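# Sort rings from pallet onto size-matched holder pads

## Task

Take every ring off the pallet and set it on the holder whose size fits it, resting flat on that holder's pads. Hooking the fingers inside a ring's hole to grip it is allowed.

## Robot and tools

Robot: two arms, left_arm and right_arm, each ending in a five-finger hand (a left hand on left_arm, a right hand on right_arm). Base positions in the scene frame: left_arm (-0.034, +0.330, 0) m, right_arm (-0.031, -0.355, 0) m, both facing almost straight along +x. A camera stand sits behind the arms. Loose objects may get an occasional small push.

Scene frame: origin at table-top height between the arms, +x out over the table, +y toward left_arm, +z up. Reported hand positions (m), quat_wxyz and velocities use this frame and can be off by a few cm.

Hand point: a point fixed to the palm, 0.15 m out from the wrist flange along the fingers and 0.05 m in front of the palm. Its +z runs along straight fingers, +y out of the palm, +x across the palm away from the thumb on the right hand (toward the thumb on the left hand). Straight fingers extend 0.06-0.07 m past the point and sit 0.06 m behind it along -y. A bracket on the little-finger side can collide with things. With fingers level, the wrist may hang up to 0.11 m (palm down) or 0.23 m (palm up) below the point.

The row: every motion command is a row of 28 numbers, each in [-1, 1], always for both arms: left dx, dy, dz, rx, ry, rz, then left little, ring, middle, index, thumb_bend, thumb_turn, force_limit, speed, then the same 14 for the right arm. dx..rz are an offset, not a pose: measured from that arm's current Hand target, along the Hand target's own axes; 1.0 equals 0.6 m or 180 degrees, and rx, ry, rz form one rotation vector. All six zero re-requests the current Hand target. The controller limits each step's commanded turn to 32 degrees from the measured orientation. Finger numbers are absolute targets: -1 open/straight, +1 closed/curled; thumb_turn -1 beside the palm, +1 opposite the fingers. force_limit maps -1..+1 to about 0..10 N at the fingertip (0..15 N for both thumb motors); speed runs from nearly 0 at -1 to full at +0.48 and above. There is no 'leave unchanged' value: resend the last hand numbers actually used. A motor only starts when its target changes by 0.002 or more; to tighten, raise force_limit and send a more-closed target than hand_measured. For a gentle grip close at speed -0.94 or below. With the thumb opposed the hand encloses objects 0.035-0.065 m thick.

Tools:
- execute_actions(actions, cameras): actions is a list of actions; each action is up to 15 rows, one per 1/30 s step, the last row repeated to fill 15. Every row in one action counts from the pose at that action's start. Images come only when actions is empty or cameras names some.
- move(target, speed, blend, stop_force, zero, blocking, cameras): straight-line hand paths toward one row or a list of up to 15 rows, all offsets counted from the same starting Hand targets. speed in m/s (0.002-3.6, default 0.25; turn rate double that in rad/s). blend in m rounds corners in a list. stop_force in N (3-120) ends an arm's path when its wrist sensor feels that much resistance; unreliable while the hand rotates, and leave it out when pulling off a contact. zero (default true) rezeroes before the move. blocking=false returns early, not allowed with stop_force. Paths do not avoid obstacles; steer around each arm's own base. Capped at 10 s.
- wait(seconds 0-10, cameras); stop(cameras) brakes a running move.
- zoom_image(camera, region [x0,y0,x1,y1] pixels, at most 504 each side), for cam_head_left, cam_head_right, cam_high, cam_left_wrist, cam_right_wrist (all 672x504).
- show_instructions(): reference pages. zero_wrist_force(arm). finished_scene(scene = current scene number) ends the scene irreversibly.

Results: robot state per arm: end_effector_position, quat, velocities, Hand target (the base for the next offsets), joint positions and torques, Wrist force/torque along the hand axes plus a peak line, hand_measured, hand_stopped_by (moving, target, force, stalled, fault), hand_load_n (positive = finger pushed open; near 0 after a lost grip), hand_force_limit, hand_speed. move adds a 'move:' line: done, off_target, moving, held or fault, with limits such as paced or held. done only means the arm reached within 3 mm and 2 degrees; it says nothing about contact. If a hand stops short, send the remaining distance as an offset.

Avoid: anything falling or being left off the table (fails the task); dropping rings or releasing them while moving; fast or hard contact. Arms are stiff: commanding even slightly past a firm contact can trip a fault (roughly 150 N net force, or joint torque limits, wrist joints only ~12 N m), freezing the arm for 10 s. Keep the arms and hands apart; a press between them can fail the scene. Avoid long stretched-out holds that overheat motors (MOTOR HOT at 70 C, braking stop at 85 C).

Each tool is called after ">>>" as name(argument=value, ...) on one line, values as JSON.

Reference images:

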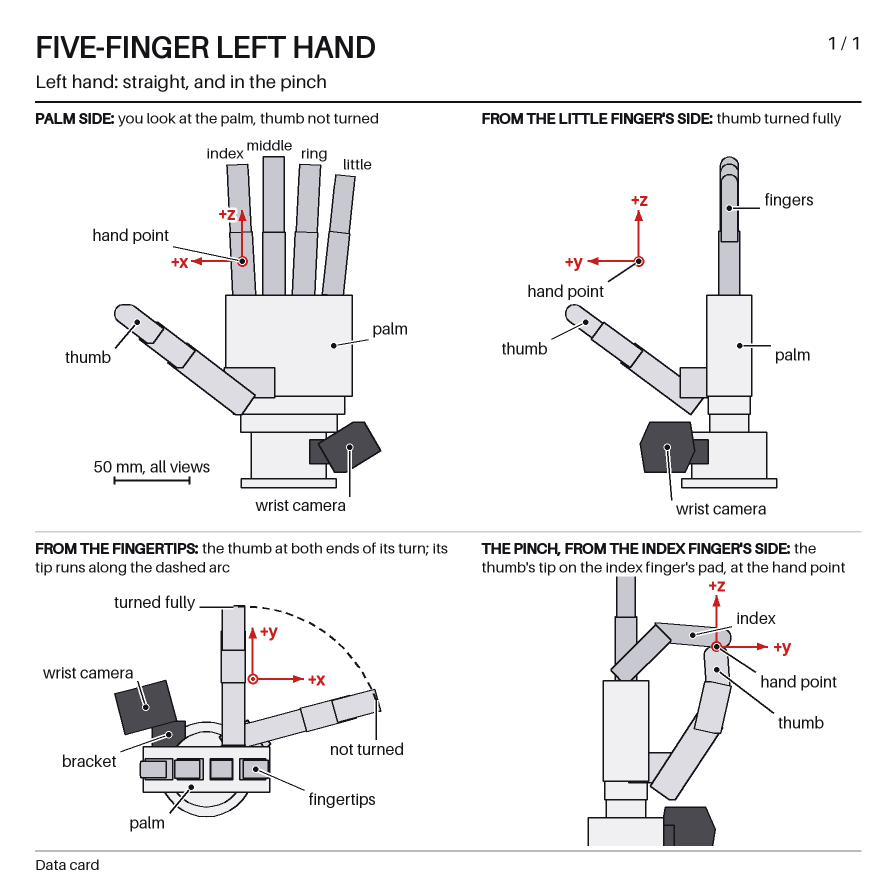

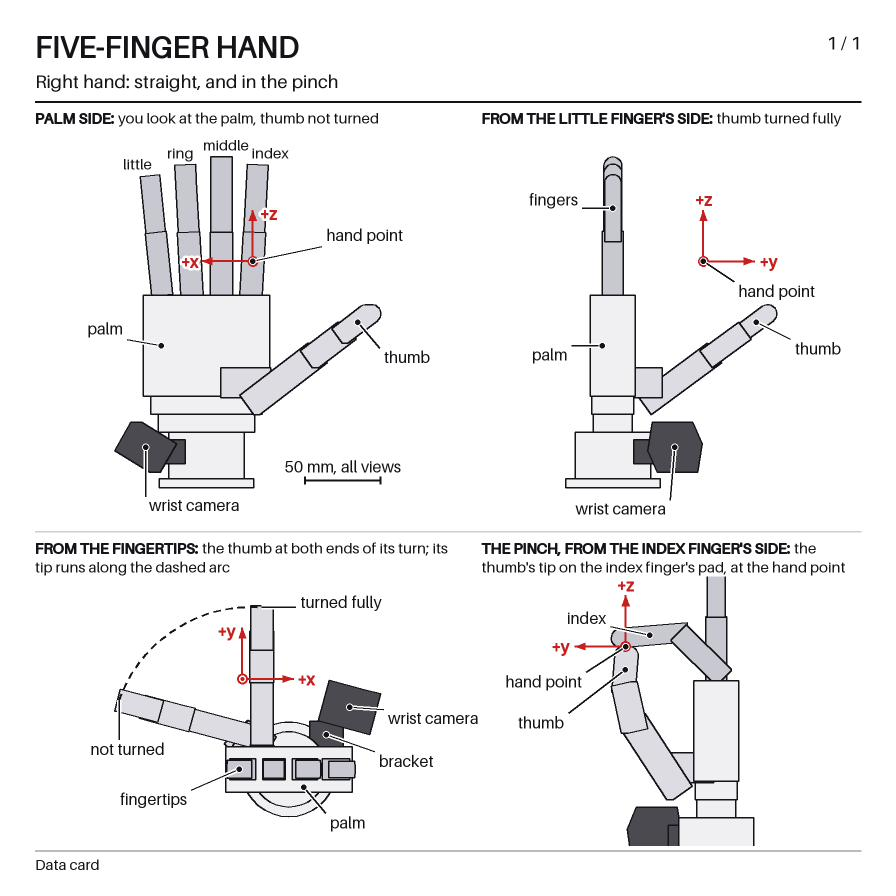

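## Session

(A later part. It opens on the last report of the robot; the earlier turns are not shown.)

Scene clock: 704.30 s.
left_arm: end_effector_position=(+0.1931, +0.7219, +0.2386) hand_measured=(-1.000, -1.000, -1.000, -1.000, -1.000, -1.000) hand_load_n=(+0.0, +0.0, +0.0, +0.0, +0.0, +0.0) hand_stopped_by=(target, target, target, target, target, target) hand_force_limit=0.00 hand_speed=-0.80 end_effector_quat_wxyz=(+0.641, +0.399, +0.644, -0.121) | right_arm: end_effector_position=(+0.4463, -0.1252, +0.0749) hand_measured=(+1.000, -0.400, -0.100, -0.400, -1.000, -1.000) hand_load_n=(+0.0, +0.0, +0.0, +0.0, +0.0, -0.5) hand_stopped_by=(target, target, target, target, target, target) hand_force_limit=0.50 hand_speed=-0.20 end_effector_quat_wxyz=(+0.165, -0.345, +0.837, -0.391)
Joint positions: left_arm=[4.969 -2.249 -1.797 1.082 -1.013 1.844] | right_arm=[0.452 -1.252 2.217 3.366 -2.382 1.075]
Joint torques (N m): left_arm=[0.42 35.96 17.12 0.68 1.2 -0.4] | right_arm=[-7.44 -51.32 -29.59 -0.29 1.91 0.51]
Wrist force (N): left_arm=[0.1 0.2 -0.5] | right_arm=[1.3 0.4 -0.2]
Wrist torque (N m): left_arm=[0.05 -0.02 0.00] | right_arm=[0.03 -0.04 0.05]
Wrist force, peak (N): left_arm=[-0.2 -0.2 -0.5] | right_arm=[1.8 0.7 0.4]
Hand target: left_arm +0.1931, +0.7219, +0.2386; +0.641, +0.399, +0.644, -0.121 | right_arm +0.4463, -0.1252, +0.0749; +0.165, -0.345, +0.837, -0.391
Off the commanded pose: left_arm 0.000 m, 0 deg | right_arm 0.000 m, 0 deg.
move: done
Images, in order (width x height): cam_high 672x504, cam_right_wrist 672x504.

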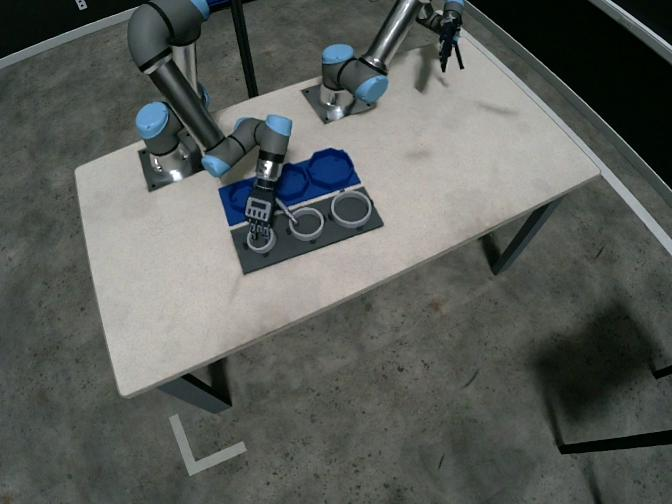

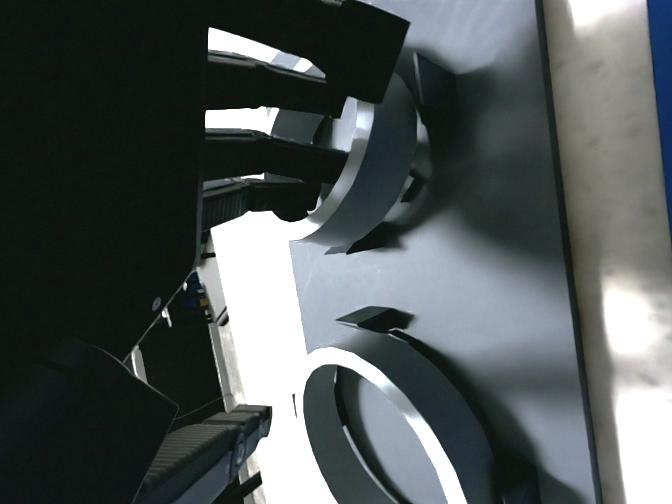

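>>> execute_actions(actions=[[[0,0,0,0,0,0,-1,-1,-1,-1,-1,-1,0,-0.8,0,0,0,0,0,0,1,-0.5,0.45,-0.5,-1,-1,0.5,-0.85]],[[0,0,0,0,0,0,-1,-1,-1,-1,-1,-1,0,-0.8,0,0,0,0,0,0,1,-0.5,0.45,-0.5,-1,-1,0.5,-0.85]]], cameras=["cam_high","cam_right_wrist"])

>>> zoom_image(camera="cam_high", region=[236, 216, 286, 266])

Scene clock: 709.93 s.
left_arm: end_effector_position=(+0.1931, +0.7219, +0.2386) hand_measured=(-1.000, -1.000, -1.000, -1.000, -1.000, -1.000) hand_load_n=(+0.0, +0.0, +0.0, +0.0, +0.0, +0.5) hand_stopped_by=(target, target, target, target, target, target) hand_force_limit=0.00 hand_speed=-0.80 end_effector_quat_wxyz=(+0.641, +0.399, +0.644, -0.121) | right_arm: end_effector_position=(+0.4463, -0.1252, +0.0749) hand_measured=(+1.000, -0.500, +0.092, -0.500, -1.000, -1.000) hand_load_n=(+0.0, -2.5, +7.0, -4.5, +0.0, +0.0) hand_stopped_by=(target, target, force, target, target, target) hand_force_limit=0.50 hand_speed=-0.85 end_effector_quat_wxyz=(+0.165, -0.345, +0.837, -0.391)
Joint positions: left_arm=[4.969 -2.249 -1.797 1.082 -1.013 1.844] | right_arm=[0.452 -1.252 2.217 3.366 -2.382 1.075]
Joint torques (N m): left_arm=[-0.04 35.56 17.17 0.59 1.3 -0.39] | right_arm=[-1.43 -48.54 -29.18 -0.59 1.29 0.97]
Wrist force (N): left_arm=[0.0 0.2 -0.2] | right_arm=[-0.1 0.8 -0.7]
Wrist torque (N m): left_arm=[0.04 0.00 0.00] | right_arm=[0.14 -0.11 0.03]
Wrist force, peak (N): left_arm=[-0.3 -0.2 -0.5] | right_arm=[2.0 -1.3 3.2]
Hand target: left_arm +0.1931, +0.7219, +0.2386; +0.641, +0.399, +0.644, -0.121 | right_arm +0.4463, -0.1252, +0.0749; +0.165, -0.345, +0.837, -0.391
Off the commanded pose: left_arm 0.000 m, 0 deg | right_arm 0.000 m, 0 deg.
Step readings (end_effector_position of left_arm | right_arm):
0: (+0.1931, +0.7219, +0.2386) | (+0.4463, -0.1252, +0.0749)
1: (+0.1931, +0.7219, +0.2386) | (+0.4463, -0.1252, +0.0749)
2: (+0.1931, +0.7219, +0.2386) | (+0.4463, -0.1252, +0.0749)
4: (+0.1931, +0.7219, +0.2386) | (+0.4463, -0.1252, +0.0749)
8: (+0.1931, +0.7219, +0.2386) | (+0.4463, -0.1252, +0.0749)
15: (+0.1931, +0.7219, +0.2386) | (+0.4463, -0.1252, +0.0749)
16: (+0.1931, +0.7219, +0.2386) | (+0.4463, -0.1252, +0.0749)
17: (+0.1931, +0.7219, +0.2386) | (+0.4463, -0.1252, +0.0749)
19: (+0.1931, +0.7219, +0.2386) | (+0.4463, -0.1252, +0.0749)
23: (+0.1931, +0.7219, +0.2386) | (+0.4463, -0.1252, +0.0749)
30: (+0.1931, +0.7219, +0.2386) | (+0.4463, -0.1252, +0.0749)
Images, in order (width x height): cam_high 672x504, cam_right_wrist 672x504.

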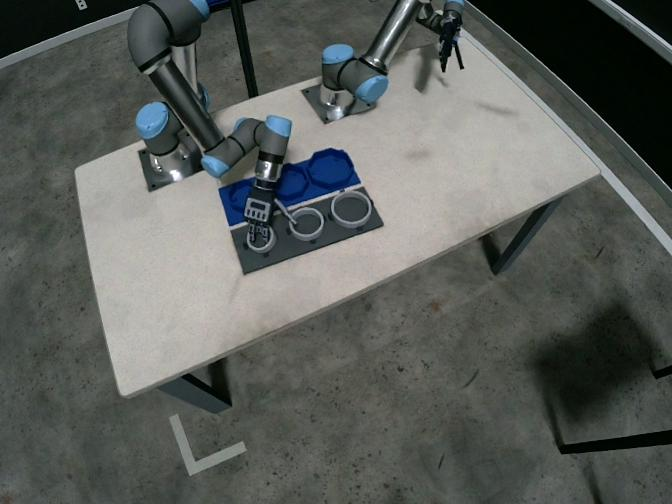

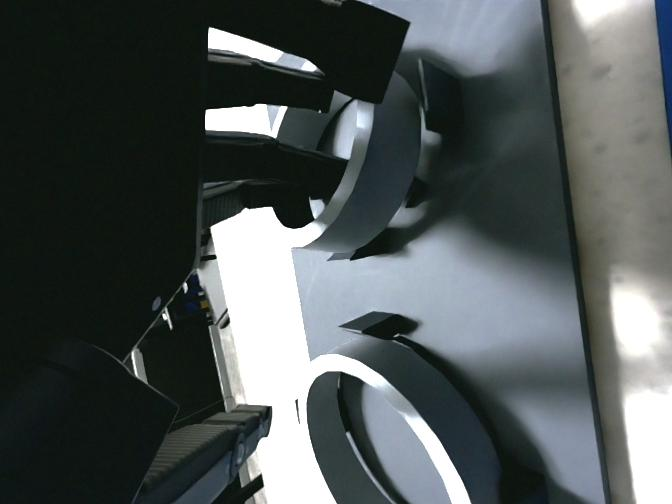

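Scaled by 10.080.

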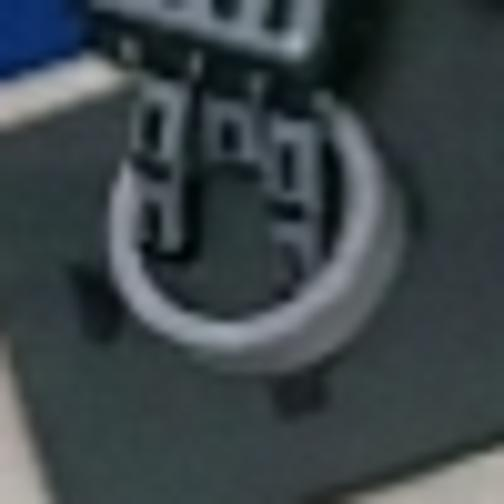

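Middle at 7 N. Now open fronts for force.

>>> execute_actions(actions=[[[0,0,0,0,0,0,-1,-1,-1,-1,-1,-1,0,-0.8,0,0,0,0,0,0,1,-0.8,0.45,-0.8,-1,-1,0.5,-0.5]],[[0,0,0,0,0,0,-1,-1,-1,-1,-1,-1,0,-0.8,0,0,0,0,0,0,1,-0.8,0.45,-0.8,-1,-1,0.5,-0.5]]])

>>> move(target=[0,0,0,0,0,0,-1,-1,-1,-1,-1,-1,0,-0.8,0,-0.0204,-0.0171,0,0,0,1,-0.8,0.45,-0.8,-1,-1,0.5,-0.5], speed=0.025, cameras=["cam_high","cam_right_wrist"])

>>> zoom_image(camera="cam_high", region=[236, 216, 286, 266])

>>> zoom_image(camera="cam_right_wrist", region=[260, 30, 500, 280])

Scene clock: 717.70 s.
left_arm: end_effector_position=(+0.1931, +0.7219, +0.2386) hand_measured=(-1.000, -1.000, -1.000, -1.000, -1.000, -1.000) hand_load_n=(+0.0, +0.5, +0.0, +0.0, +0.5, +0.0) hand_stopped_by=(target, target, target, target, target, target) hand_force_limit=0.00 hand_speed=-0.80 end_effector_quat_wxyz=(+0.641, +0.399, +0.644, -0.121) | right_arm: end_effector_position=(+0.4463, -0.1252, +0.0749) hand_measured=(+1.000, -0.570, +0.090, -0.540, -1.000, -1.000) hand_load_n=(+0.0, -10.0, +20.0, -11.5, +0.0, +0.0) hand_stopped_by=(target, stalled, force, stalled, target, target) hand_force_limit=0.50 hand_speed=-0.50 end_effector_quat_wxyz=(+0.165, -0.345, +0.837, -0.391)
Joint positions: left_arm=[4.969 -2.249 -1.797 1.082 -1.013 1.844] | right_arm=[0.452 -1.252 2.217 3.366 -2.382 1.075]
Joint torques (N m): left_arm=[0.22 34.94 18.04 0.53 1.25 -0.43] | right_arm=[7.49 -39.29 -29.44 -1.79 -1.2 0.96]
Wrist force (N): left_arm=[-0.1 0.2 -0.1] | right_arm=[2.5 0.4 2.3]
Wrist torque (N m): left_arm=[0.04 0.02 -0.01] | right_arm=[0.05 -0.02 0.04]
Wrist force, peak (N): left_arm=[0.0 0.1 -0.7] | right_arm=[-1.5 3.2 -2.6]
Hand target: left_arm +0.1931, +0.7219, +0.2386; +0.641, +0.399, +0.644, -0.121 | right_arm +0.4463, -0.1252, +0.0749; +0.165, -0.345, +0.837, -0.391
Off the commanded pose: left_arm 0.000 m, 0 deg | right_arm 0.000 m, 0 deg.
Step readings (end_effector_position of left_arm | right_arm):
0: (+0.1931, +0.7219, +0.2386) | (+0.4463, -0.1252, +0.0749)
1: (+0.1931, +0.7219, +0.2386) | (+0.4463, -0.1252, +0.0749)
2: (+0.1931, +0.7219, +0.2386) | (+0.4463, -0.1252, +0.0749)
4: (+0.1931, +0.7219, +0.2386) | (+0.4463, -0.1252, +0.0749)
8: (+0.1931, +0.7219, +0.2386) | (+0.4463, -0.1252, +0.0749)
15: (+0.1931, +0.7219, +0.2386) | (+0.4463, -0.1252, +0.0749)
16: (+0.1931, +0.7219, +0.2386) | (+0.4463, -0.1252, +0.0749)
17: (+0.1931, +0.7219, +0.2386) | (+0.4463, -0.1252, +0.0749)
19: (+0.1931, +0.7219, +0.2386) | (+0.4463, -0.1252, +0.0749)
23: (+0.1931, +0.7219, +0.2386) | (+0.4463, -0.1252, +0.0749)
30: (+0.1931, +0.7219, +0.2386) | (+0.4463, -0.1252, +0.0749)

Scene clock: 718.60 s.
left_arm: end_effector_position=(+0.1931, +0.7219, +0.2386) hand_measured=(-1.000, -1.000, -1.000, -1.000, -1.000, -1.000) hand_load_n=(+0.0, +0.0, +0.0, +0.0, +0.0, +0.0) hand_stopped_by=(target, target, target, target, target, target) hand_force_limit=0.00 hand_speed=-0.80 end_effector_quat_wxyz=(+0.641, +0.399, +0.644, -0.121) | right_arm: end_effector_position=(+0.4463, -0.1252, +0.0912) hand_measured=(+1.000, -0.572, +0.092, -0.542, -1.000, -1.000) hand_load_n=(+0.0, +0.0, +2.5, -0.5, +0.0, +0.0) hand_stopped_by=(target, stalled, force, stalled, target, target) hand_force_limit=0.50 hand_speed=-0.50 end_effector_quat_wxyz=(+0.166, -0.345, +0.837, -0.391) end_effector_velocity=(+0.002, +0.001, +0.001) end_effector_angular_velocity=(+0.004, -0.008, +0.000)
Joint positions: left_arm=[4.969 -2.249 -1.797 1.082 -1.013 1.844] | right_arm=[0.452 -1.291 2.207 3.415 -2.382 1.075]
Joint velocities: left_arm=[within noise] | right_arm=[0.001 0.003 -0.001 -0.009 0 0.001]
Joint torques (N m): left_arm=[0.06 35.13 17.29 0.56 1.24 -0.43] | right_arm=[6.53 -3.75 -21.5 -5.08 -2.74 1.05]
Wrist force (N): left_arm=[-0.1 0.1 -0.3] | right_arm=[2.0 0.5 2.2]
Wrist torque (N m): left_arm=[0.03 0.01 -0.01] | right_arm=[0.03 -0.13 0.09]
Wrist force, peak (N): left_arm=[0.2 -0.1 -0.6] | right_arm=[2.1 2.3 2.4]
Hand target: left_arm +0.1931, +0.7219, +0.2386; +0.641, +0.399, +0.644, -0.121 | right_arm +0.4462, -0.1252, +0.0909; +0.165, -0.345, +0.837, -0.391
Off the commanded pose: left_arm 0.000 m, 0 deg | right_arm 0.000 m, 0 deg.
move: done
Images, in order (width x height): cam_high 672x504, cam_right_wrist 672x504.

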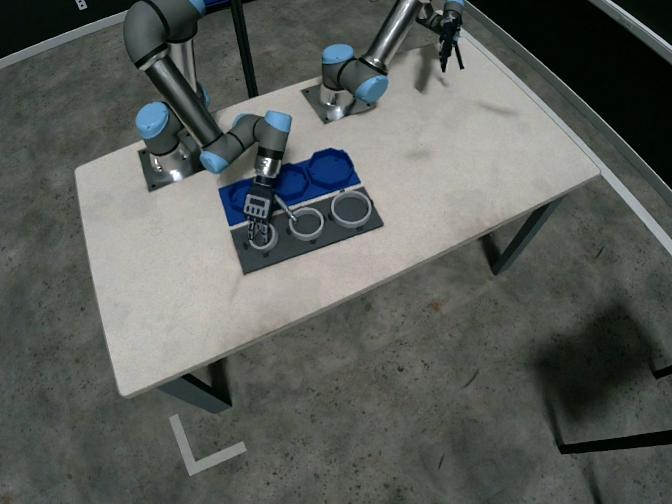

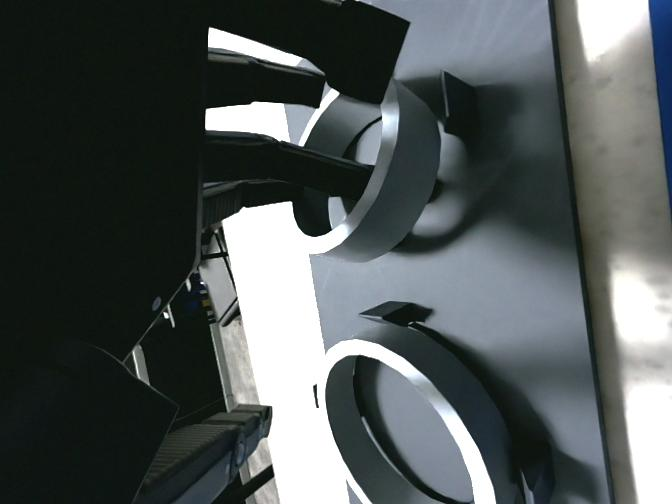

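Scaled by 10.080.

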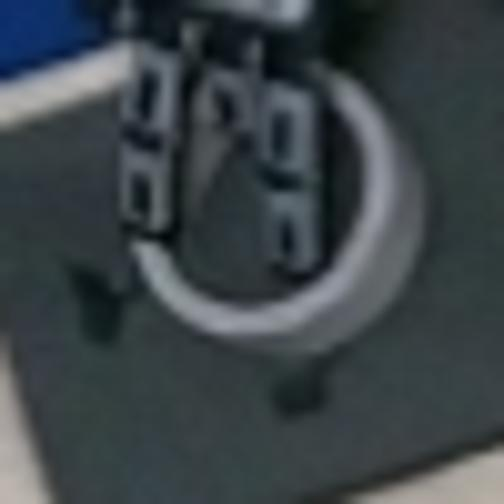

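Scaled by 2.016.

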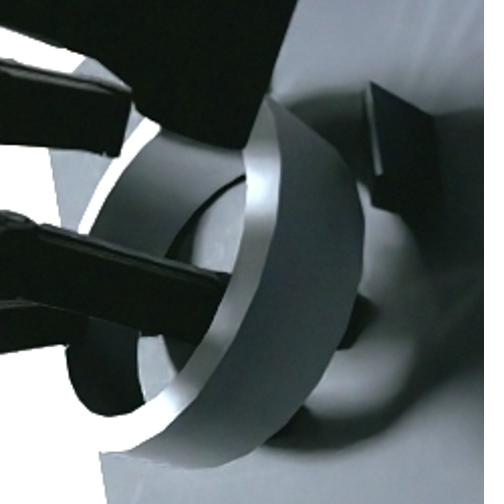

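>>> execute_actions(actions=[[[0,0,0,0,0,0,-1,-1,-1,-1,-1,-1,0,-0.8,0,0,0,0,0,0,1,-0.5,-0.1,-0.5,-1,-1,0.5,-0.6]]])

>>> move(target=[[0,0,0,0,0,0,-1,-1,-1,-1,-1,-1,0,-0.8,0,-0.1277,-0.1071,0,0,0,1,-0.5,-0.1,-0.5,-1,-1,0.5,-0.6],[0,0,0,0,0,0,-1,-1,-1,-1,-1,-1,0,-0.8,0,-0.1277,-0.1071,0,-0.1915,-0.1607,1,1,-0.1,-0.4,-1,-1,0.5,-0.2]], speed=[0.08,0.3], cameras=["cam_high","cam_right_wrist","cam_head_right"])

>>> zoom_image(camera="cam_high", region=[236, 216, 286, 266])

Scene clock: 761.70 s.
left_arm: end_effector_position=(+0.1931, +0.7219, +0.2386) hand_measured=(-1.000, -1.000, -1.000, -1.000, -1.000, -1.000) hand_load_n=(+0.0, +0.5, +0.0, +0.0, +0.0, +0.0) hand_stopped_by=(target, target, target, target, target, target) hand_force_limit=0.00 hand_speed=-0.80 end_effector_quat_wxyz=(+0.641, +0.399, +0.644, -0.121) | right_arm: end_effector_position=(+0.4462, -0.1252, +0.0909) hand_measured=(+1.000, -0.500, -0.100, -0.500, -1.000, -1.000) hand_load_n=(+0.0, +0.0, +0.0, -0.5, +0.0, +0.0) hand_stopped_by=(target, target, target, target, target, target) hand_force_limit=0.50 hand_speed=-0.60 end_effector_quat_wxyz=(+0.165, -0.345, +0.837, -0.391)
Joint positions: left_arm=[4.969 -2.249 -1.797 1.082 -1.013 1.844] | right_arm=[0.452 -1.291 2.207 3.415 -2.382 1.075]
Joint torques (N m): left_arm=[-0.26 34.87 17.81 0.59 1.09 -0.47] | right_arm=[6.29 -3.46 0.53 -3.08 -3.09 0.71]
Wrist force (N): left_arm=[0.0 0.0 -0.3] | right_arm=[2.4 0.8 -0.3]
Wrist torque (N m): left_arm=[0.02 0.00 0.00] | right_arm=[0.06 -0.08 0.09]
Wrist force, peak (N): left_arm=[0.1 0.1 -0.6] | right_arm=[2.1 0.6 2.2]
Hand target: left_arm +0.1931, +0.7219, +0.2386; +0.641, +0.399, +0.644, -0.121 | right_arm +0.4462, -0.1252, +0.0909; +0.165, -0.345, +0.837, -0.391
Off the commanded pose: left_arm 0.000 m, 0 deg | right_arm 0.000 m, 0 deg.
Step readings (end_effector_position of left_arm | right_arm):
0: (+0.1931, +0.7219, +0.2386) | (+0.4462, -0.1252, +0.0909)
1: (+0.1931, +0.7219, +0.2386) | (+0.4462, -0.1252, +0.0909)
2: (+0.1931, +0.7219, +0.2386) | (+0.4462, -0.1252, +0.0909)
4: (+0.1931, +0.7219, +0.2386) | (+0.4462, -0.1252, +0.0909)
8: (+0.1931, +0.7219, +0.2386) | (+0.4462, -0.1252, +0.0909)
15: (+0.1931, +0.7219, +0.2386) | (+0.4462, -0.1252, +0.0909)

Scene clock: 765.90 s.
left_arm: end_effector_position=(+0.1931, +0.7219, +0.2386) hand_measured=(-1.000, -1.000, -1.000, -1.000, -1.000, -1.000) hand_load_n=(+0.0, +0.0, +0.0, +0.0, +0.0, +0.0) hand_stopped_by=(target, target, target, target, target, target) hand_force_limit=0.00 hand_speed=-0.80 end_effector_quat_wxyz=(+0.641, +0.399, +0.644, -0.121) | right_arm: end_effector_position=(+0.4454, -0.1254, +0.1908) hand_measured=(+1.000, +1.000, -0.100, -0.400, -1.000, -1.000) hand_load_n=(+0.0, +0.0, +0.0, +0.0, +0.0, +0.0) hand_stopped_by=(target, target, target, target, target, target) hand_force_limit=0.50 hand_speed=-0.20 end_effector_quat_wxyz=(-0.302, +0.639, -0.640, +0.301)
Joint positions: left_arm=[4.969 -2.249 -1.797 1.082 -1.013 1.844] | right_arm=[0.193 -1.565 2.315 3.09 -1.718 0.124]
Joint torques (N m): left_arm=[-0.28 34.6 17.07 0.55 1.2 -0.4] | right_arm=[-5.82 1.77 -36.55 -2.77 2.04 1.03]
Wrist force (N): left_arm=[0.1 -0.1 -0.3] | right_arm=[1.5 0.6 0.2]
Wrist torque (N m): left_arm=[0.00 -0.02 0.02] | right_arm=[0.04 -0.07 0.12]
Wrist force, peak (N): left_arm=[-0.2 0.0 -0.6] | right_arm=[3.1 1.8 0.0]
Hand target: left_arm +0.1931, +0.7219, +0.2386; +0.641, +0.399, +0.644, -0.121 | right_arm +0.4454, -0.1254, +0.1909; -0.302, +0.639, -0.640, +0.301
Off the commanded pose: left_arm 0.000 m, 0 deg | right_arm 0.000 m, 0 deg.
move: done
Images, in order (width x height): cam_head_right 672x504, cam_high 672x504, cam_right_wrist 672x504.

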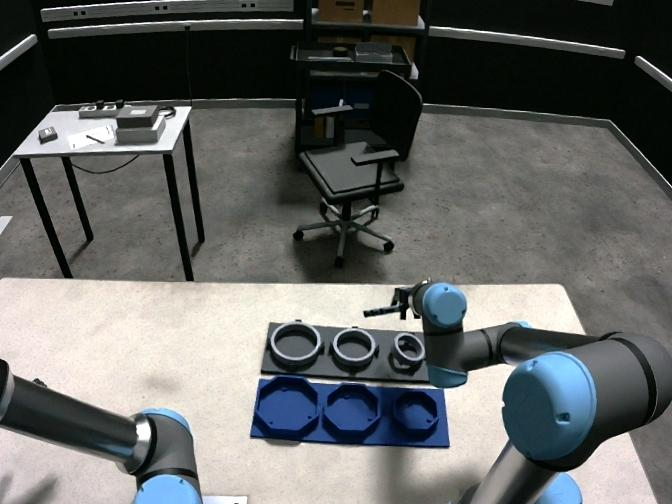

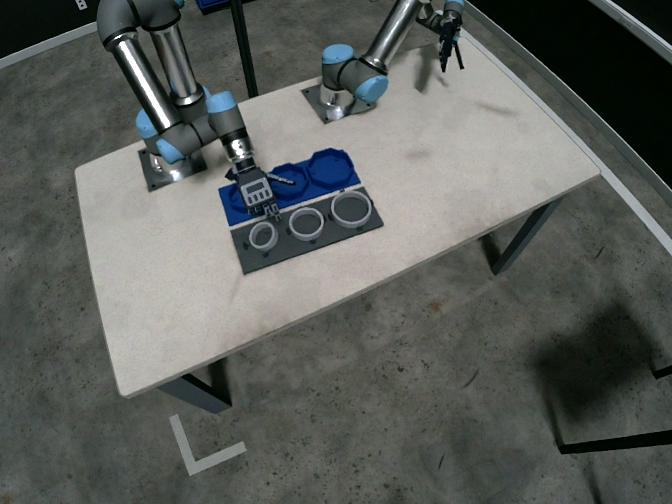

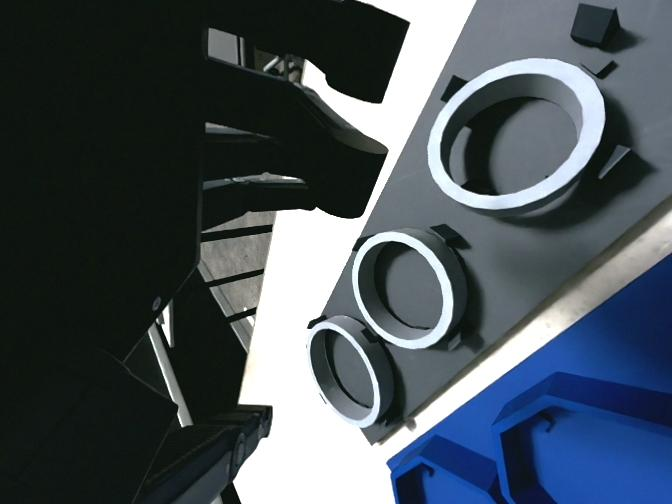

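Scaled by 10.080.

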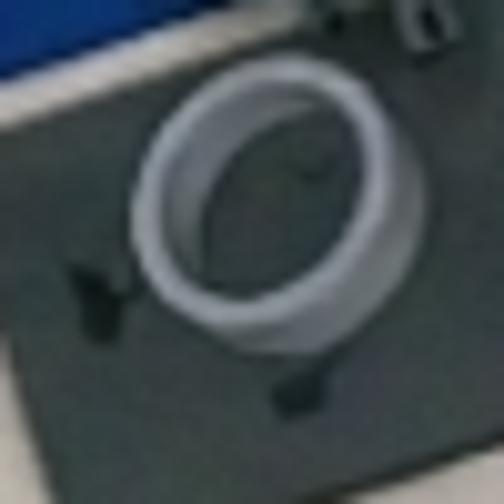

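>>> zoom_image(camera="cam_right_wrist", region=[400, 0, 672, 240])

>>> zoom_image(camera="cam_head_right", region=[380, 320, 450, 380])

Scaled by 1.853.

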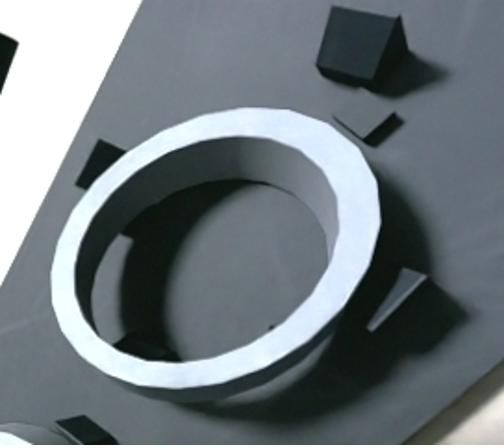

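Scaled by 7.200.

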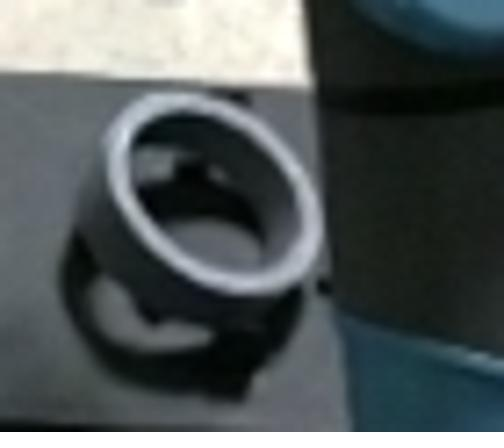

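>>> move(target=[0,0,0,0,0,0,-1,-1,-1,-1,-1,-1,0,-0.8,0.026,0.1183,0.0429,0,0,0,1,1,0,-0.45,-1,-1,0.5,-0.3], speed=0.1, cameras=["cam_high","cam_right_wrist"])

>>> zoom_image(camera="cam_high", region=[236, 216, 286, 266])

Scene clock: 786.47 s.
left_arm: end_effector_position=(+0.1931, +0.7219, +0.2386) hand_measured=(-1.000, -1.000, -1.000, -1.000, -1.000, -1.000) hand_load_n=(+0.0, +0.0, +0.0, +0.0, +0.0, +0.0) hand_stopped_by=(target, target, target, target, target, target) hand_force_limit=0.00 hand_speed=-0.80 end_effector_quat_wxyz=(+0.641, +0.399, +0.644, -0.121) | right_arm: end_effector_position=(+0.4200, -0.1409, +0.1195) hand_measured=(+1.000, +1.000, +0.000, -0.450, -1.000, -1.000) hand_load_n=(+0.0, +0.0, +0.0, +0.0, +0.0, +0.0) hand_stopped_by=(target, target, target, target, target, target) hand_force_limit=0.50 hand_speed=-0.30 end_effector_quat_wxyz=(-0.302, +0.639, -0.640, +0.301)
Joint positions: left_arm=[4.969 -2.249 -1.797 1.082 -1.013 1.844] | right_arm=[0.161 -1.442 2.468 2.813 -1.694 0.104]
Joint torques (N m): left_arm=[0.57 35.11 18.43 0.52 1.16 -0.45] | right_arm=[7.06 -33.61 -29.59 -4.83 -1.96 1.09]
Wrist force (N): left_arm=[0.0 -0.1 -0.4] | right_arm=[1.5 0.7 0.0]
Wrist torque (N m): left_arm=[0.01 -0.01 0.01] | right_arm=[0.06 -0.07 0.14]
Wrist force, peak (N): left_arm=[-0.2 0.4 -0.6] | right_arm=[2.0 1.8 0.4]
Hand target: left_arm +0.1931, +0.7219, +0.2386; +0.641, +0.399, +0.644, -0.121 | right_arm +0.4201, -0.1409, +0.1197; -0.302, +0.639, -0.640, +0.301
Off the commanded pose: left_arm 0.000 m, 0 deg | right_arm 0.000 m, 0 deg.
move: done
Images, in order (width x height): cam_high 672x504, cam_right_wrist 672x504.

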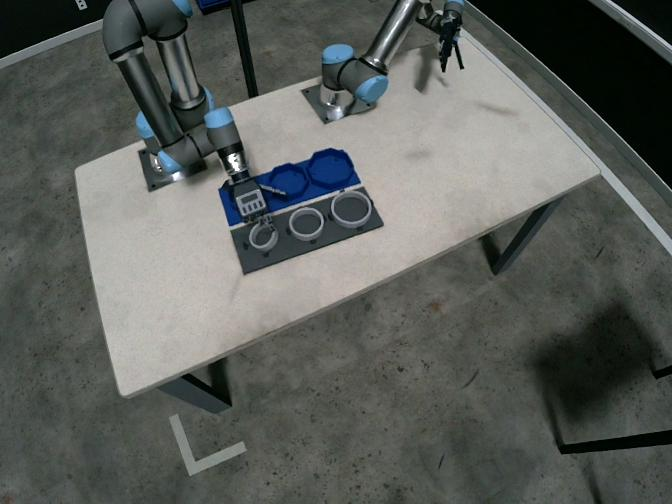

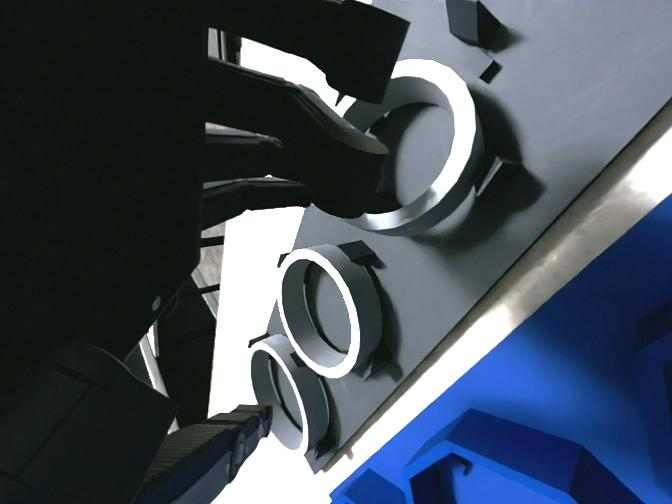

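Scaled by 10.080.

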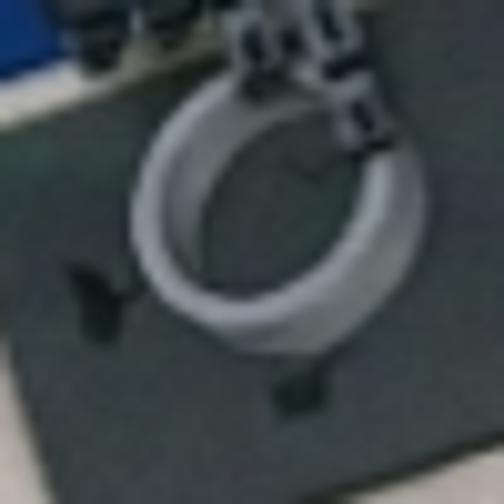

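>>> move(target=[0,0,0,0,0,0,-1,-1,-1,-1,-1,-1,0,-0.8,0.0367,0.0089,0.0205,0,0,0,1,1,0,-0.45,-1,-1,0.5,-0.3], speed=0.06, cameras=["cam_high","cam_right_wrist"])

>>> zoom_image(camera="cam_high", region=[236, 216, 286, 266])

>>> zoom_image(camera="cam_right_wrist", region=[260, 20, 520, 280])

Scene clock: 801.27 s.
left_arm: end_effector_position=(+0.1931, +0.7219, +0.2386) hand_measured=(-1.000, -1.000, -1.000, -1.000, -1.000, -1.000) hand_load_n=(+0.0, +0.0, +0.0, +0.0, +0.0, +0.0) hand_stopped_by=(target, target, target, target, target, target) hand_force_limit=0.00 hand_speed=-0.80 end_effector_quat_wxyz=(+0.641, +0.399, +0.644, -0.121) | right_arm: end_effector_position=(+0.4260, -0.1629, +0.1074) hand_measured=(+1.000, +1.000, +0.000, -0.450, -1.000, -1.000) hand_load_n=(+0.0, +0.0, +0.0, +0.0, +0.0, +0.0) hand_stopped_by=(target, target, target, target, target, target) hand_force_limit=0.50 hand_speed=-0.30 end_effector_quat_wxyz=(-0.302, +0.639, -0.640, +0.301)
Joint positions: left_arm=[4.969 -2.249 -1.797 1.082 -1.013 1.844] | right_arm=[0.09 -1.413 2.492 2.754 -1.639 0.058]
Joint torques (N m): left_arm=[-0.33 34.91 17.47 0.46 1.38 -0.46] | right_arm=[3.87 -39.42 -26.54 -0.38 -1.97 1.01]
Wrist force (N): left_arm=[0.0 0.1 -0.5] | right_arm=[1.6 0.5 0.2]
Wrist torque (N m): left_arm=[0.04 0.00 0.00] | right_arm=[0.01 -0.09 0.14]
Wrist force, peak (N): left_arm=[0.0 0.1 -0.6] | right_arm=[2.1 0.7 0.4]
Hand target: left_arm +0.1931, +0.7219, +0.2386; +0.641, +0.399, +0.644, -0.121 | right_arm +0.4261, -0.1629, +0.1077; -0.302, +0.639, -0.640, +0.301
Off the commanded pose: left_arm 0.000 m, 0 deg | right_arm 0.000 m, 0 deg.
move: done
Images, in order (width x height): cam_high 672x504, cam_right_wrist 672x504.

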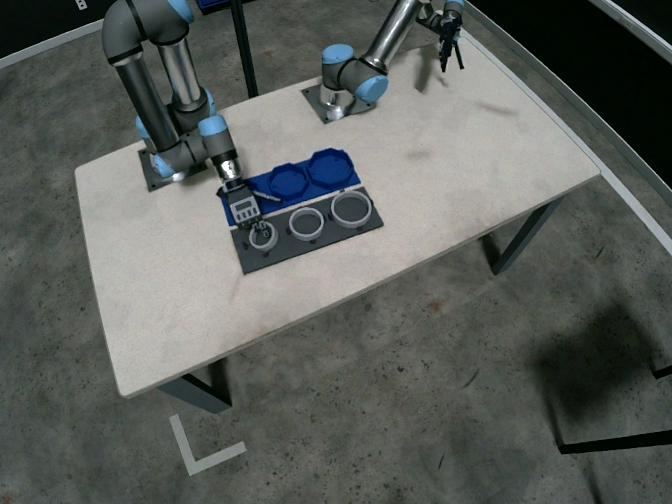

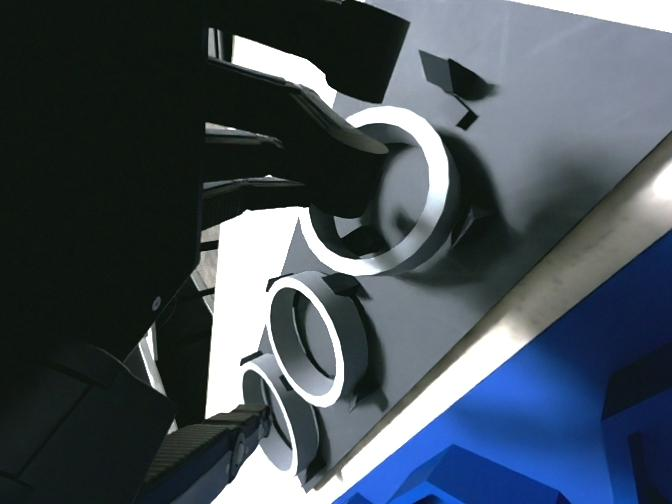

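Scaled by 10.080.

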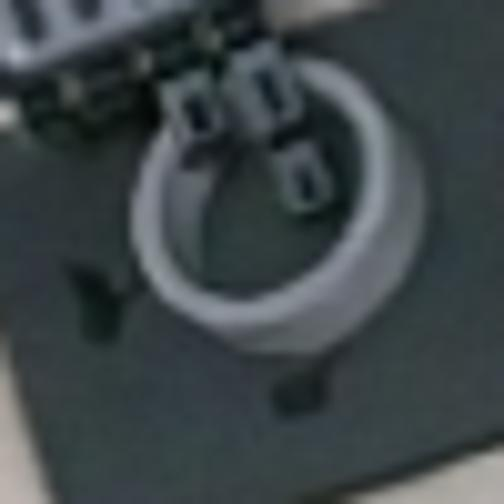

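Scaled by 1.938.

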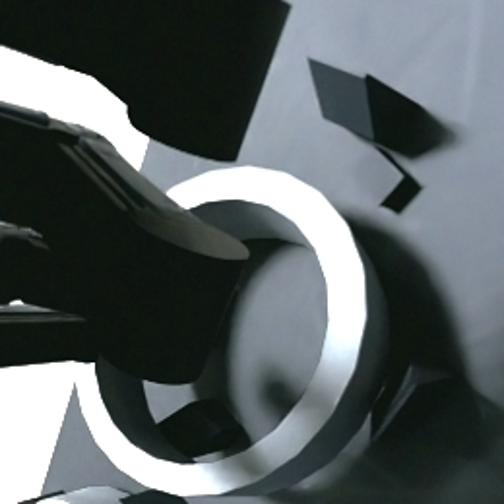

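>>> move(target=[0,0,0,0,0,0,-1,-1,-1,-1,-1,-1,0,-0.8,-0.0017,0.0364,0.0305,0,0,0,1,1,0,-0.45,-1,-1,0.5,-0.3], speed=0.04, stop_force=5)

>>> execute_actions(actions=[[[0,0,0,0,0,0,-1,-1,-1,-1,-1,-1,0,-0.8,0,0,0,0,0,0,1,1,0.5,-0.6,-1,-1,0.3,-0.8]],[[0,0,0,0,0,0,-1,-1,-1,-1,-1,-1,0,-0.8,0,0,0,0,0,0,1,1,0.5,-0.6,-1,-1,0.3,-0.8]]], cameras=["cam_high","cam_right_wrist"])

>>> zoom_image(camera="cam_high", region=[236, 216, 286, 266])

Scene clock: 810.50 s.
left_arm: end_effector_position=(+0.1931, +0.7219, +0.2386) hand_measured=(-1.000, -1.000, -1.000, -1.000, -1.000, -1.000) hand_load_n=(+0.0, +0.0, +0.0, +0.0, +0.0, +0.0) hand_stopped_by=(target, target, target, target, target, target) hand_force_limit=0.00 hand_speed=-0.80 end_effector_quat_wxyz=(+0.641, +0.399, +0.644, -0.121) | right_arm: end_effector_position=(+0.4264, -0.1618, +0.0792) hand_measured=(+1.000, +1.000, +0.000, -0.450, -1.000, -1.000) hand_load_n=(+0.0, +0.0, +0.0, +0.0, +0.0, -0.5) hand_stopped_by=(target, target, target, target, target, target) hand_force_limit=0.50 hand_speed=-0.30 end_effector_quat_wxyz=(-0.302, +0.639, -0.640, +0.301)
Joint positions: left_arm=[4.969 -2.249 -1.797 1.082 -1.013 1.844] | right_arm=[0.093 -1.31 2.507 2.637 -1.642 0.06]
Joint torques (N m): left_arm=[0.2 35.32 18.69 0.72 1.22 -0.52] | right_arm=[-6.16 -41.6 -23.04 -4.97 2.1 -1.07]
Wrist force (N): left_arm=[-0.1 0.0 -0.1] | right_arm=[1.6 0.5 0.2]
Wrist torque (N m): left_arm=[0.00 0.02 0.00] | right_arm=[0.01 -0.10 0.15]
Wrist force, peak (N): left_arm=[-0.1 0.6 -0.4] | right_arm=[1.8 1.0 0.4]
Hand target: left_arm +0.1931, +0.7219, +0.2386; +0.641, +0.399, +0.644, -0.121 | right_arm +0.4264, -0.1618, +0.0792; -0.302, +0.639, -0.640, +0.301
Off the commanded pose: left_arm 0.000 m, 0 deg | right_arm 0.000 m, 0 deg.
move: done

Scene clock: 811.70 s.
left_arm: end_effector_position=(+0.1931, +0.7219, +0.2386) hand_measured=(-1.000, -1.000, -1.000, -1.000, -1.000, -1.000) hand_load_n=(+0.0, +0.0, +0.0, +0.0, +0.0, +0.0) hand_stopped_by=(target, target, target, target, target, target) hand_force_limit=0.00 hand_speed=-0.80 end_effector_quat_wxyz=(+0.641, +0.399, +0.644, -0.121) | right_arm: end_effector_position=(+0.4264, -0.1618, +0.0792) hand_measured=(+1.000, +1.000, +0.124, -0.572, -1.000, -1.000) hand_load_n=(+0.0, +0.5, +9.0, -12.0, +0.0, +0.0) hand_stopped_by=(target, target, force, stalled, target, target) hand_force_limit=0.30 hand_speed=-0.80 end_effector_quat_wxyz=(-0.302, +0.639, -0.640, +0.301)
Joint positions: left_arm=[4.969 -2.249 -1.797 1.082 -1.013 1.844] | right_arm=[0.093 -1.31 2.507 2.637 -1.642 0.06]
Joint torques (N m): left_arm=[-0.31 35.05 17.92 0.58 1.09 -0.52] | right_arm=[-5.9 -42.05 -23.18 -4.98 2.27 -1.14]
Wrist force (N): left_arm=[0.0 -0.1 -0.4] | right_arm=[1.5 1.9 0.3]
Wrist torque (N m): left_arm=[0.01 0.00 0.00] | right_arm=[-0.02 -0.07 0.15]
Wrist force, peak (N): left_arm=[-0.1 -0.1 -0.5] | right_arm=[2.0 2.8 0.4]
Hand target: left_arm +0.1931, +0.7219, +0.2386; +0.641, +0.399, +0.644, -0.121 | right_arm +0.4264, -0.1618, +0.0792; -0.302, +0.639, -0.640, +0.301
Off the commanded pose: left_arm 0.000 m, 0 deg | right_arm 0.000 m, 0 deg.
Step readings (end_effector_position of left_arm | right_arm):
0: (+0.1931, +0.7219, +0.2386) | (+0.4264, -0.1618, +0.0792)
1: (+0.1931, +0.7219, +0.2386) | (+0.4264, -0.1618, +0.0792)
2: (+0.1931, +0.7219, +0.2386) | (+0.4264, -0.1618, +0.0792)
4: (+0.1931, +0.7219, +0.2386) | (+0.4264, -0.1618, +0.0792)
8: (+0.1931, +0.7219, +0.2386) | (+0.4264, -0.1618, +0.0792)
15: (+0.1931, +0.7219, +0.2386) | (+0.4264, -0.1618, +0.0792)
16: (+0.1931, +0.7219, +0.2386) | (+0.4264, -0.1618, +0.0792)
17: (+0.1931, +0.7219, +0.2386) | (+0.4264, -0.1618, +0.0792)
19: (+0.1931, +0.7219, +0.2386) | (+0.4264, -0.1618, +0.0792)
23: (+0.1931, +0.7219, +0.2386) | (+0.4264, -0.1618, +0.0792)
30: (+0.1931, +0.7219, +0.2386) | (+0.4264, -0.1618, +0.0792)
Images, in order (width x height): cam_high 672x504, cam_right_wrist 672x504.

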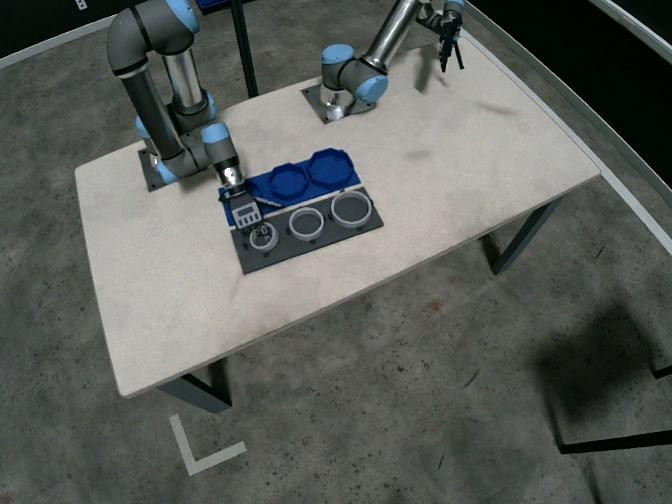

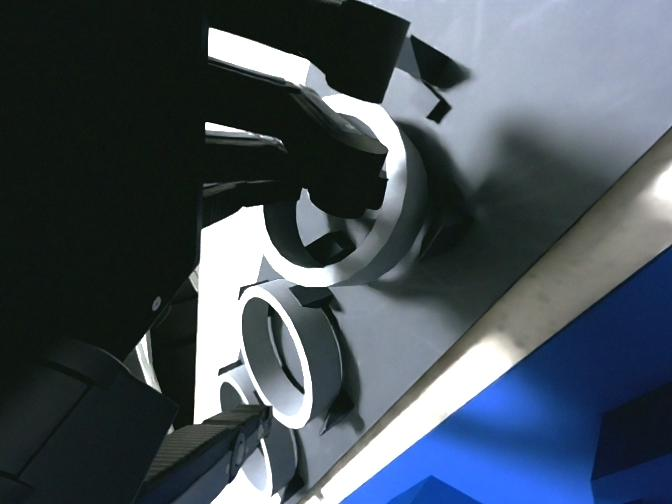

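Scaled by 10.080.

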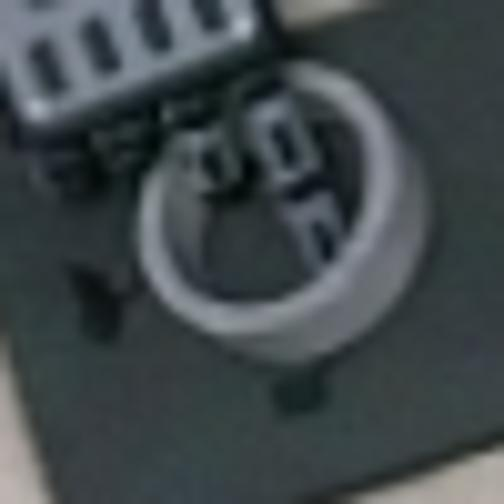

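>>> execute_actions(actions=[[[0,0,0,0,0,0,-1,-1,-1,-1,-1,-1,0,-0.8,0,0,0,0,0,0,1,1,0.6,-0.7,-1,-1,1,-0.5]],[[0,0,0,0,0,0,-1,-1,-1,-1,-1,-1,0,-0.8,0,0,0,0,0,0,1,1,0.6,-0.7,-1,-1,1,-0.5]]])

>>> move(target=[0,0,0,0,0,0,-1,-1,-1,-1,-1,-1,0,-0.8,0,-0.0128,-0.0107,0,0,0,1,1,0.6,-0.7,-1,-1,1,-0.5], speed=0.02, cameras=["cam_high","cam_right_wrist","cam_head_right"])

>>> zoom_image(camera="cam_high", region=[236, 216, 286, 266])

>>> zoom_image(camera="cam_right_wrist", region=[240, 20, 500, 300])

Scene clock: 818.10 s.
left_arm: end_effector_position=(+0.1931, +0.7219, +0.2386) hand_measured=(-1.000, -1.000, -1.000, -1.000, -1.000, -1.000) hand_load_n=(+0.0, +0.0, +0.0, +0.0, +0.0, +0.0) hand_stopped_by=(target, target, target, target, target, target) hand_force_limit=0.00 hand_speed=-0.80 end_effector_quat_wxyz=(+0.641, +0.399, +0.644, -0.121) | right_arm: end_effector_position=(+0.4264, -0.1618, +0.0792) hand_measured=(+1.000, +1.000, +0.138, -0.572, -1.000, -1.000) hand_load_n=(+0.0, +0.0, +11.0, -13.0, +0.5, +0.0) hand_stopped_by=(target, target, force, stalled, target, target) hand_force_limit=1.00 hand_speed=-0.50 end_effector_quat_wxyz=(-0.302, +0.639, -0.640, +0.301)
Joint positions: left_arm=[4.969 -2.249 -1.797 1.082 -1.013 1.844] | right_arm=[0.093 -1.31 2.507 2.636 -1.642 0.06]
Joint torques (N m): left_arm=[-0.12 35.09 17.87 0.58 1.04 -0.47] | right_arm=[-5.99 -40.87 -23.94 -2.22 2.33 -1.05]
Wrist force (N): left_arm=[-0.2 -0.1 -0.6] | right_arm=[1.3 -0.1 0.6]
Wrist torque (N m): left_arm=[0.02 0.02 -0.01] | right_arm=[0.02 -0.07 0.13]
Wrist force, peak (N): left_arm=[0.3 0.0 -0.7] | right_arm=[1.5 2.0 0.5]
Hand target: left_arm +0.1931, +0.7219, +0.2386; +0.641, +0.399, +0.644, -0.121 | right_arm +0.4264, -0.1618, +0.0792; -0.302, +0.639, -0.640, +0.301
Off the commanded pose: left_arm 0.000 m, 0 deg | right_arm 0.000 m, 0 deg.
Step readings (end_effector_position of left_arm | right_arm):
0: (+0.1931, +0.7219, +0.2386) | (+0.4264, -0.1618, +0.0792)
1: (+0.1931, +0.7219, +0.2386) | (+0.4264, -0.1618, +0.0792)
2: (+0.1931, +0.7219, +0.2386) | (+0.4264, -0.1618, +0.0792)
4: (+0.1931, +0.7219, +0.2386) | (+0.4264, -0.1618, +0.0792)
8: (+0.1931, +0.7219, +0.2386) | (+0.4264, -0.1618, +0.0792)
15: (+0.1931, +0.7219, +0.2386) | (+0.4264, -0.1618, +0.0792)
16: (+0.1931, +0.7219, +0.2386) | (+0.4264, -0.1618, +0.0792)
17: (+0.1931, +0.7219, +0.2386) | (+0.4264, -0.1618, +0.0792)
19: (+0.1931, +0.7219, +0.2386) | (+0.4264, -0.1618, +0.0792)
23: (+0.1931, +0.7219, +0.2386) | (+0.4264, -0.1618, +0.0792)
30: (+0.1931, +0.7219, +0.2386) | (+0.4264, -0.1618, +0.0792)

Scene clock: 818.87 s.
left_arm: end_effector_position=(+0.1931, +0.7219, +0.2386) hand_measured=(-1.000, -1.000, -1.000, -1.000, -1.000, -1.000) hand_load_n=(+0.0, +0.0, +0.0, +0.0, +0.0, +0.0) hand_stopped_by=(target, target, target, target, target, target) hand_force_limit=0.00 hand_speed=-0.80 end_effector_quat_wxyz=(+0.641, +0.399, +0.644, -0.121) | right_arm: end_effector_position=(+0.4263, -0.1618, +0.0894) hand_measured=(+1.000, +1.000, +0.138, -0.572, -1.000, -1.000) hand_load_n=(+0.0, +0.0, +0.0, -3.0, +0.0, +0.0) hand_stopped_by=(target, target, force, stalled, target, target) hand_force_limit=1.00 hand_speed=-0.50 end_effector_quat_wxyz=(-0.302, +0.639, -0.640, +0.301) end_effector_velocity=(+0.000, +0.000, +0.000) end_effector_angular_velocity=(+0.001, -0.004, +0.000)
Joint positions: left_arm=[4.969 -2.249 -1.797 1.082 -1.013 1.844] | right_arm=[0.093 -1.347 2.502 2.679 -1.642 0.06]
Joint velocities: left_arm=[within noise] | right_arm=[0.001 0.004 0.001 -0.009 0 0.001]
Joint torques (N m): left_arm=[-0.06 34.94 18.68 0.54 1.27 -0.44] | right_arm=[-5.78 0.21 -23.91 -5.84 2.31 -1.12]
Wrist force (N): left_arm=[0.1 0.2 -0.3] | right_arm=[2.7 3.3 -0.8]
Wrist torque (N m): left_arm=[0.04 -0.02 0.00] | right_arm=[-0.03 -0.08 0.17]
Wrist force, peak (N): left_arm=[0.1 -0.2 -0.4] | right_arm=[2.7 3.7 -1.0]
Hand target: left_arm +0.1931, +0.7219, +0.2386; +0.641, +0.399, +0.644, -0.121 | right_arm +0.4263, -0.1618, +0.0892; -0.302, +0.639, -0.640, +0.301
Off the commanded pose: left_arm 0.000 m, 0 deg | right_arm 0.000 m, 0 deg.
move: done
Images, in order (width x height): cam_head_right 672x504, cam_high 672x504, cam_right_wrist 672x504.

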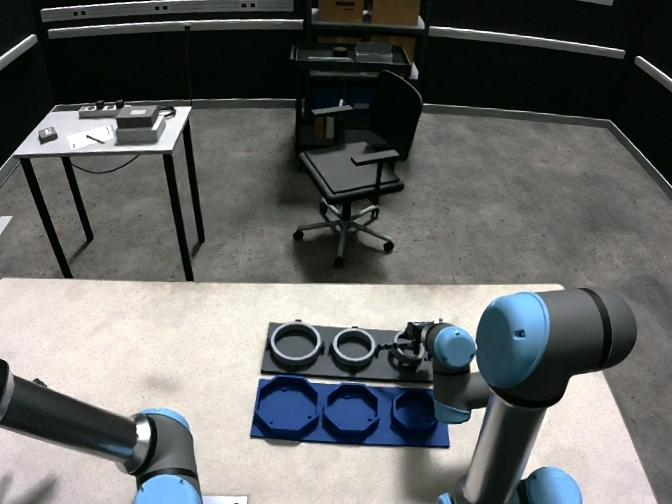

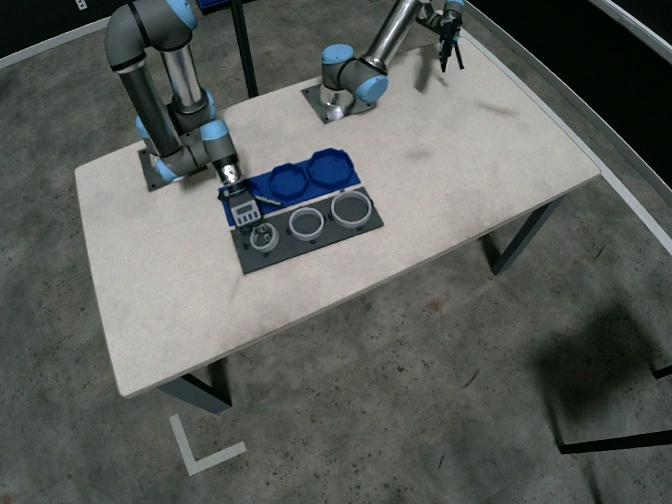

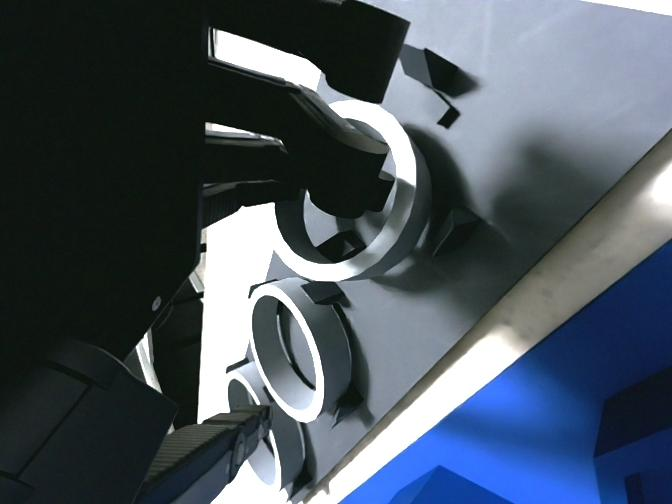

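Scaled by 10.080.

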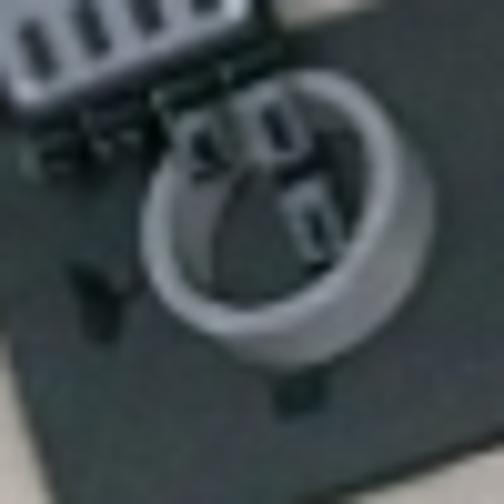

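Scaled by 1.800.

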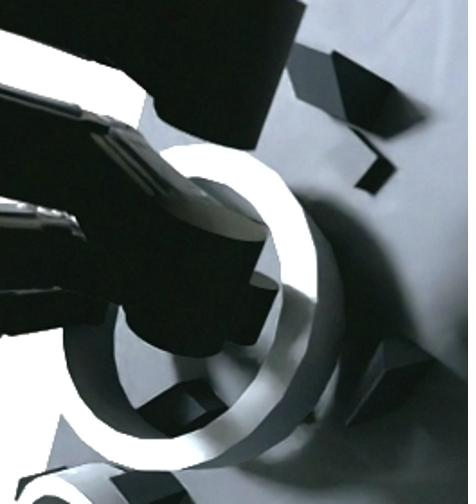

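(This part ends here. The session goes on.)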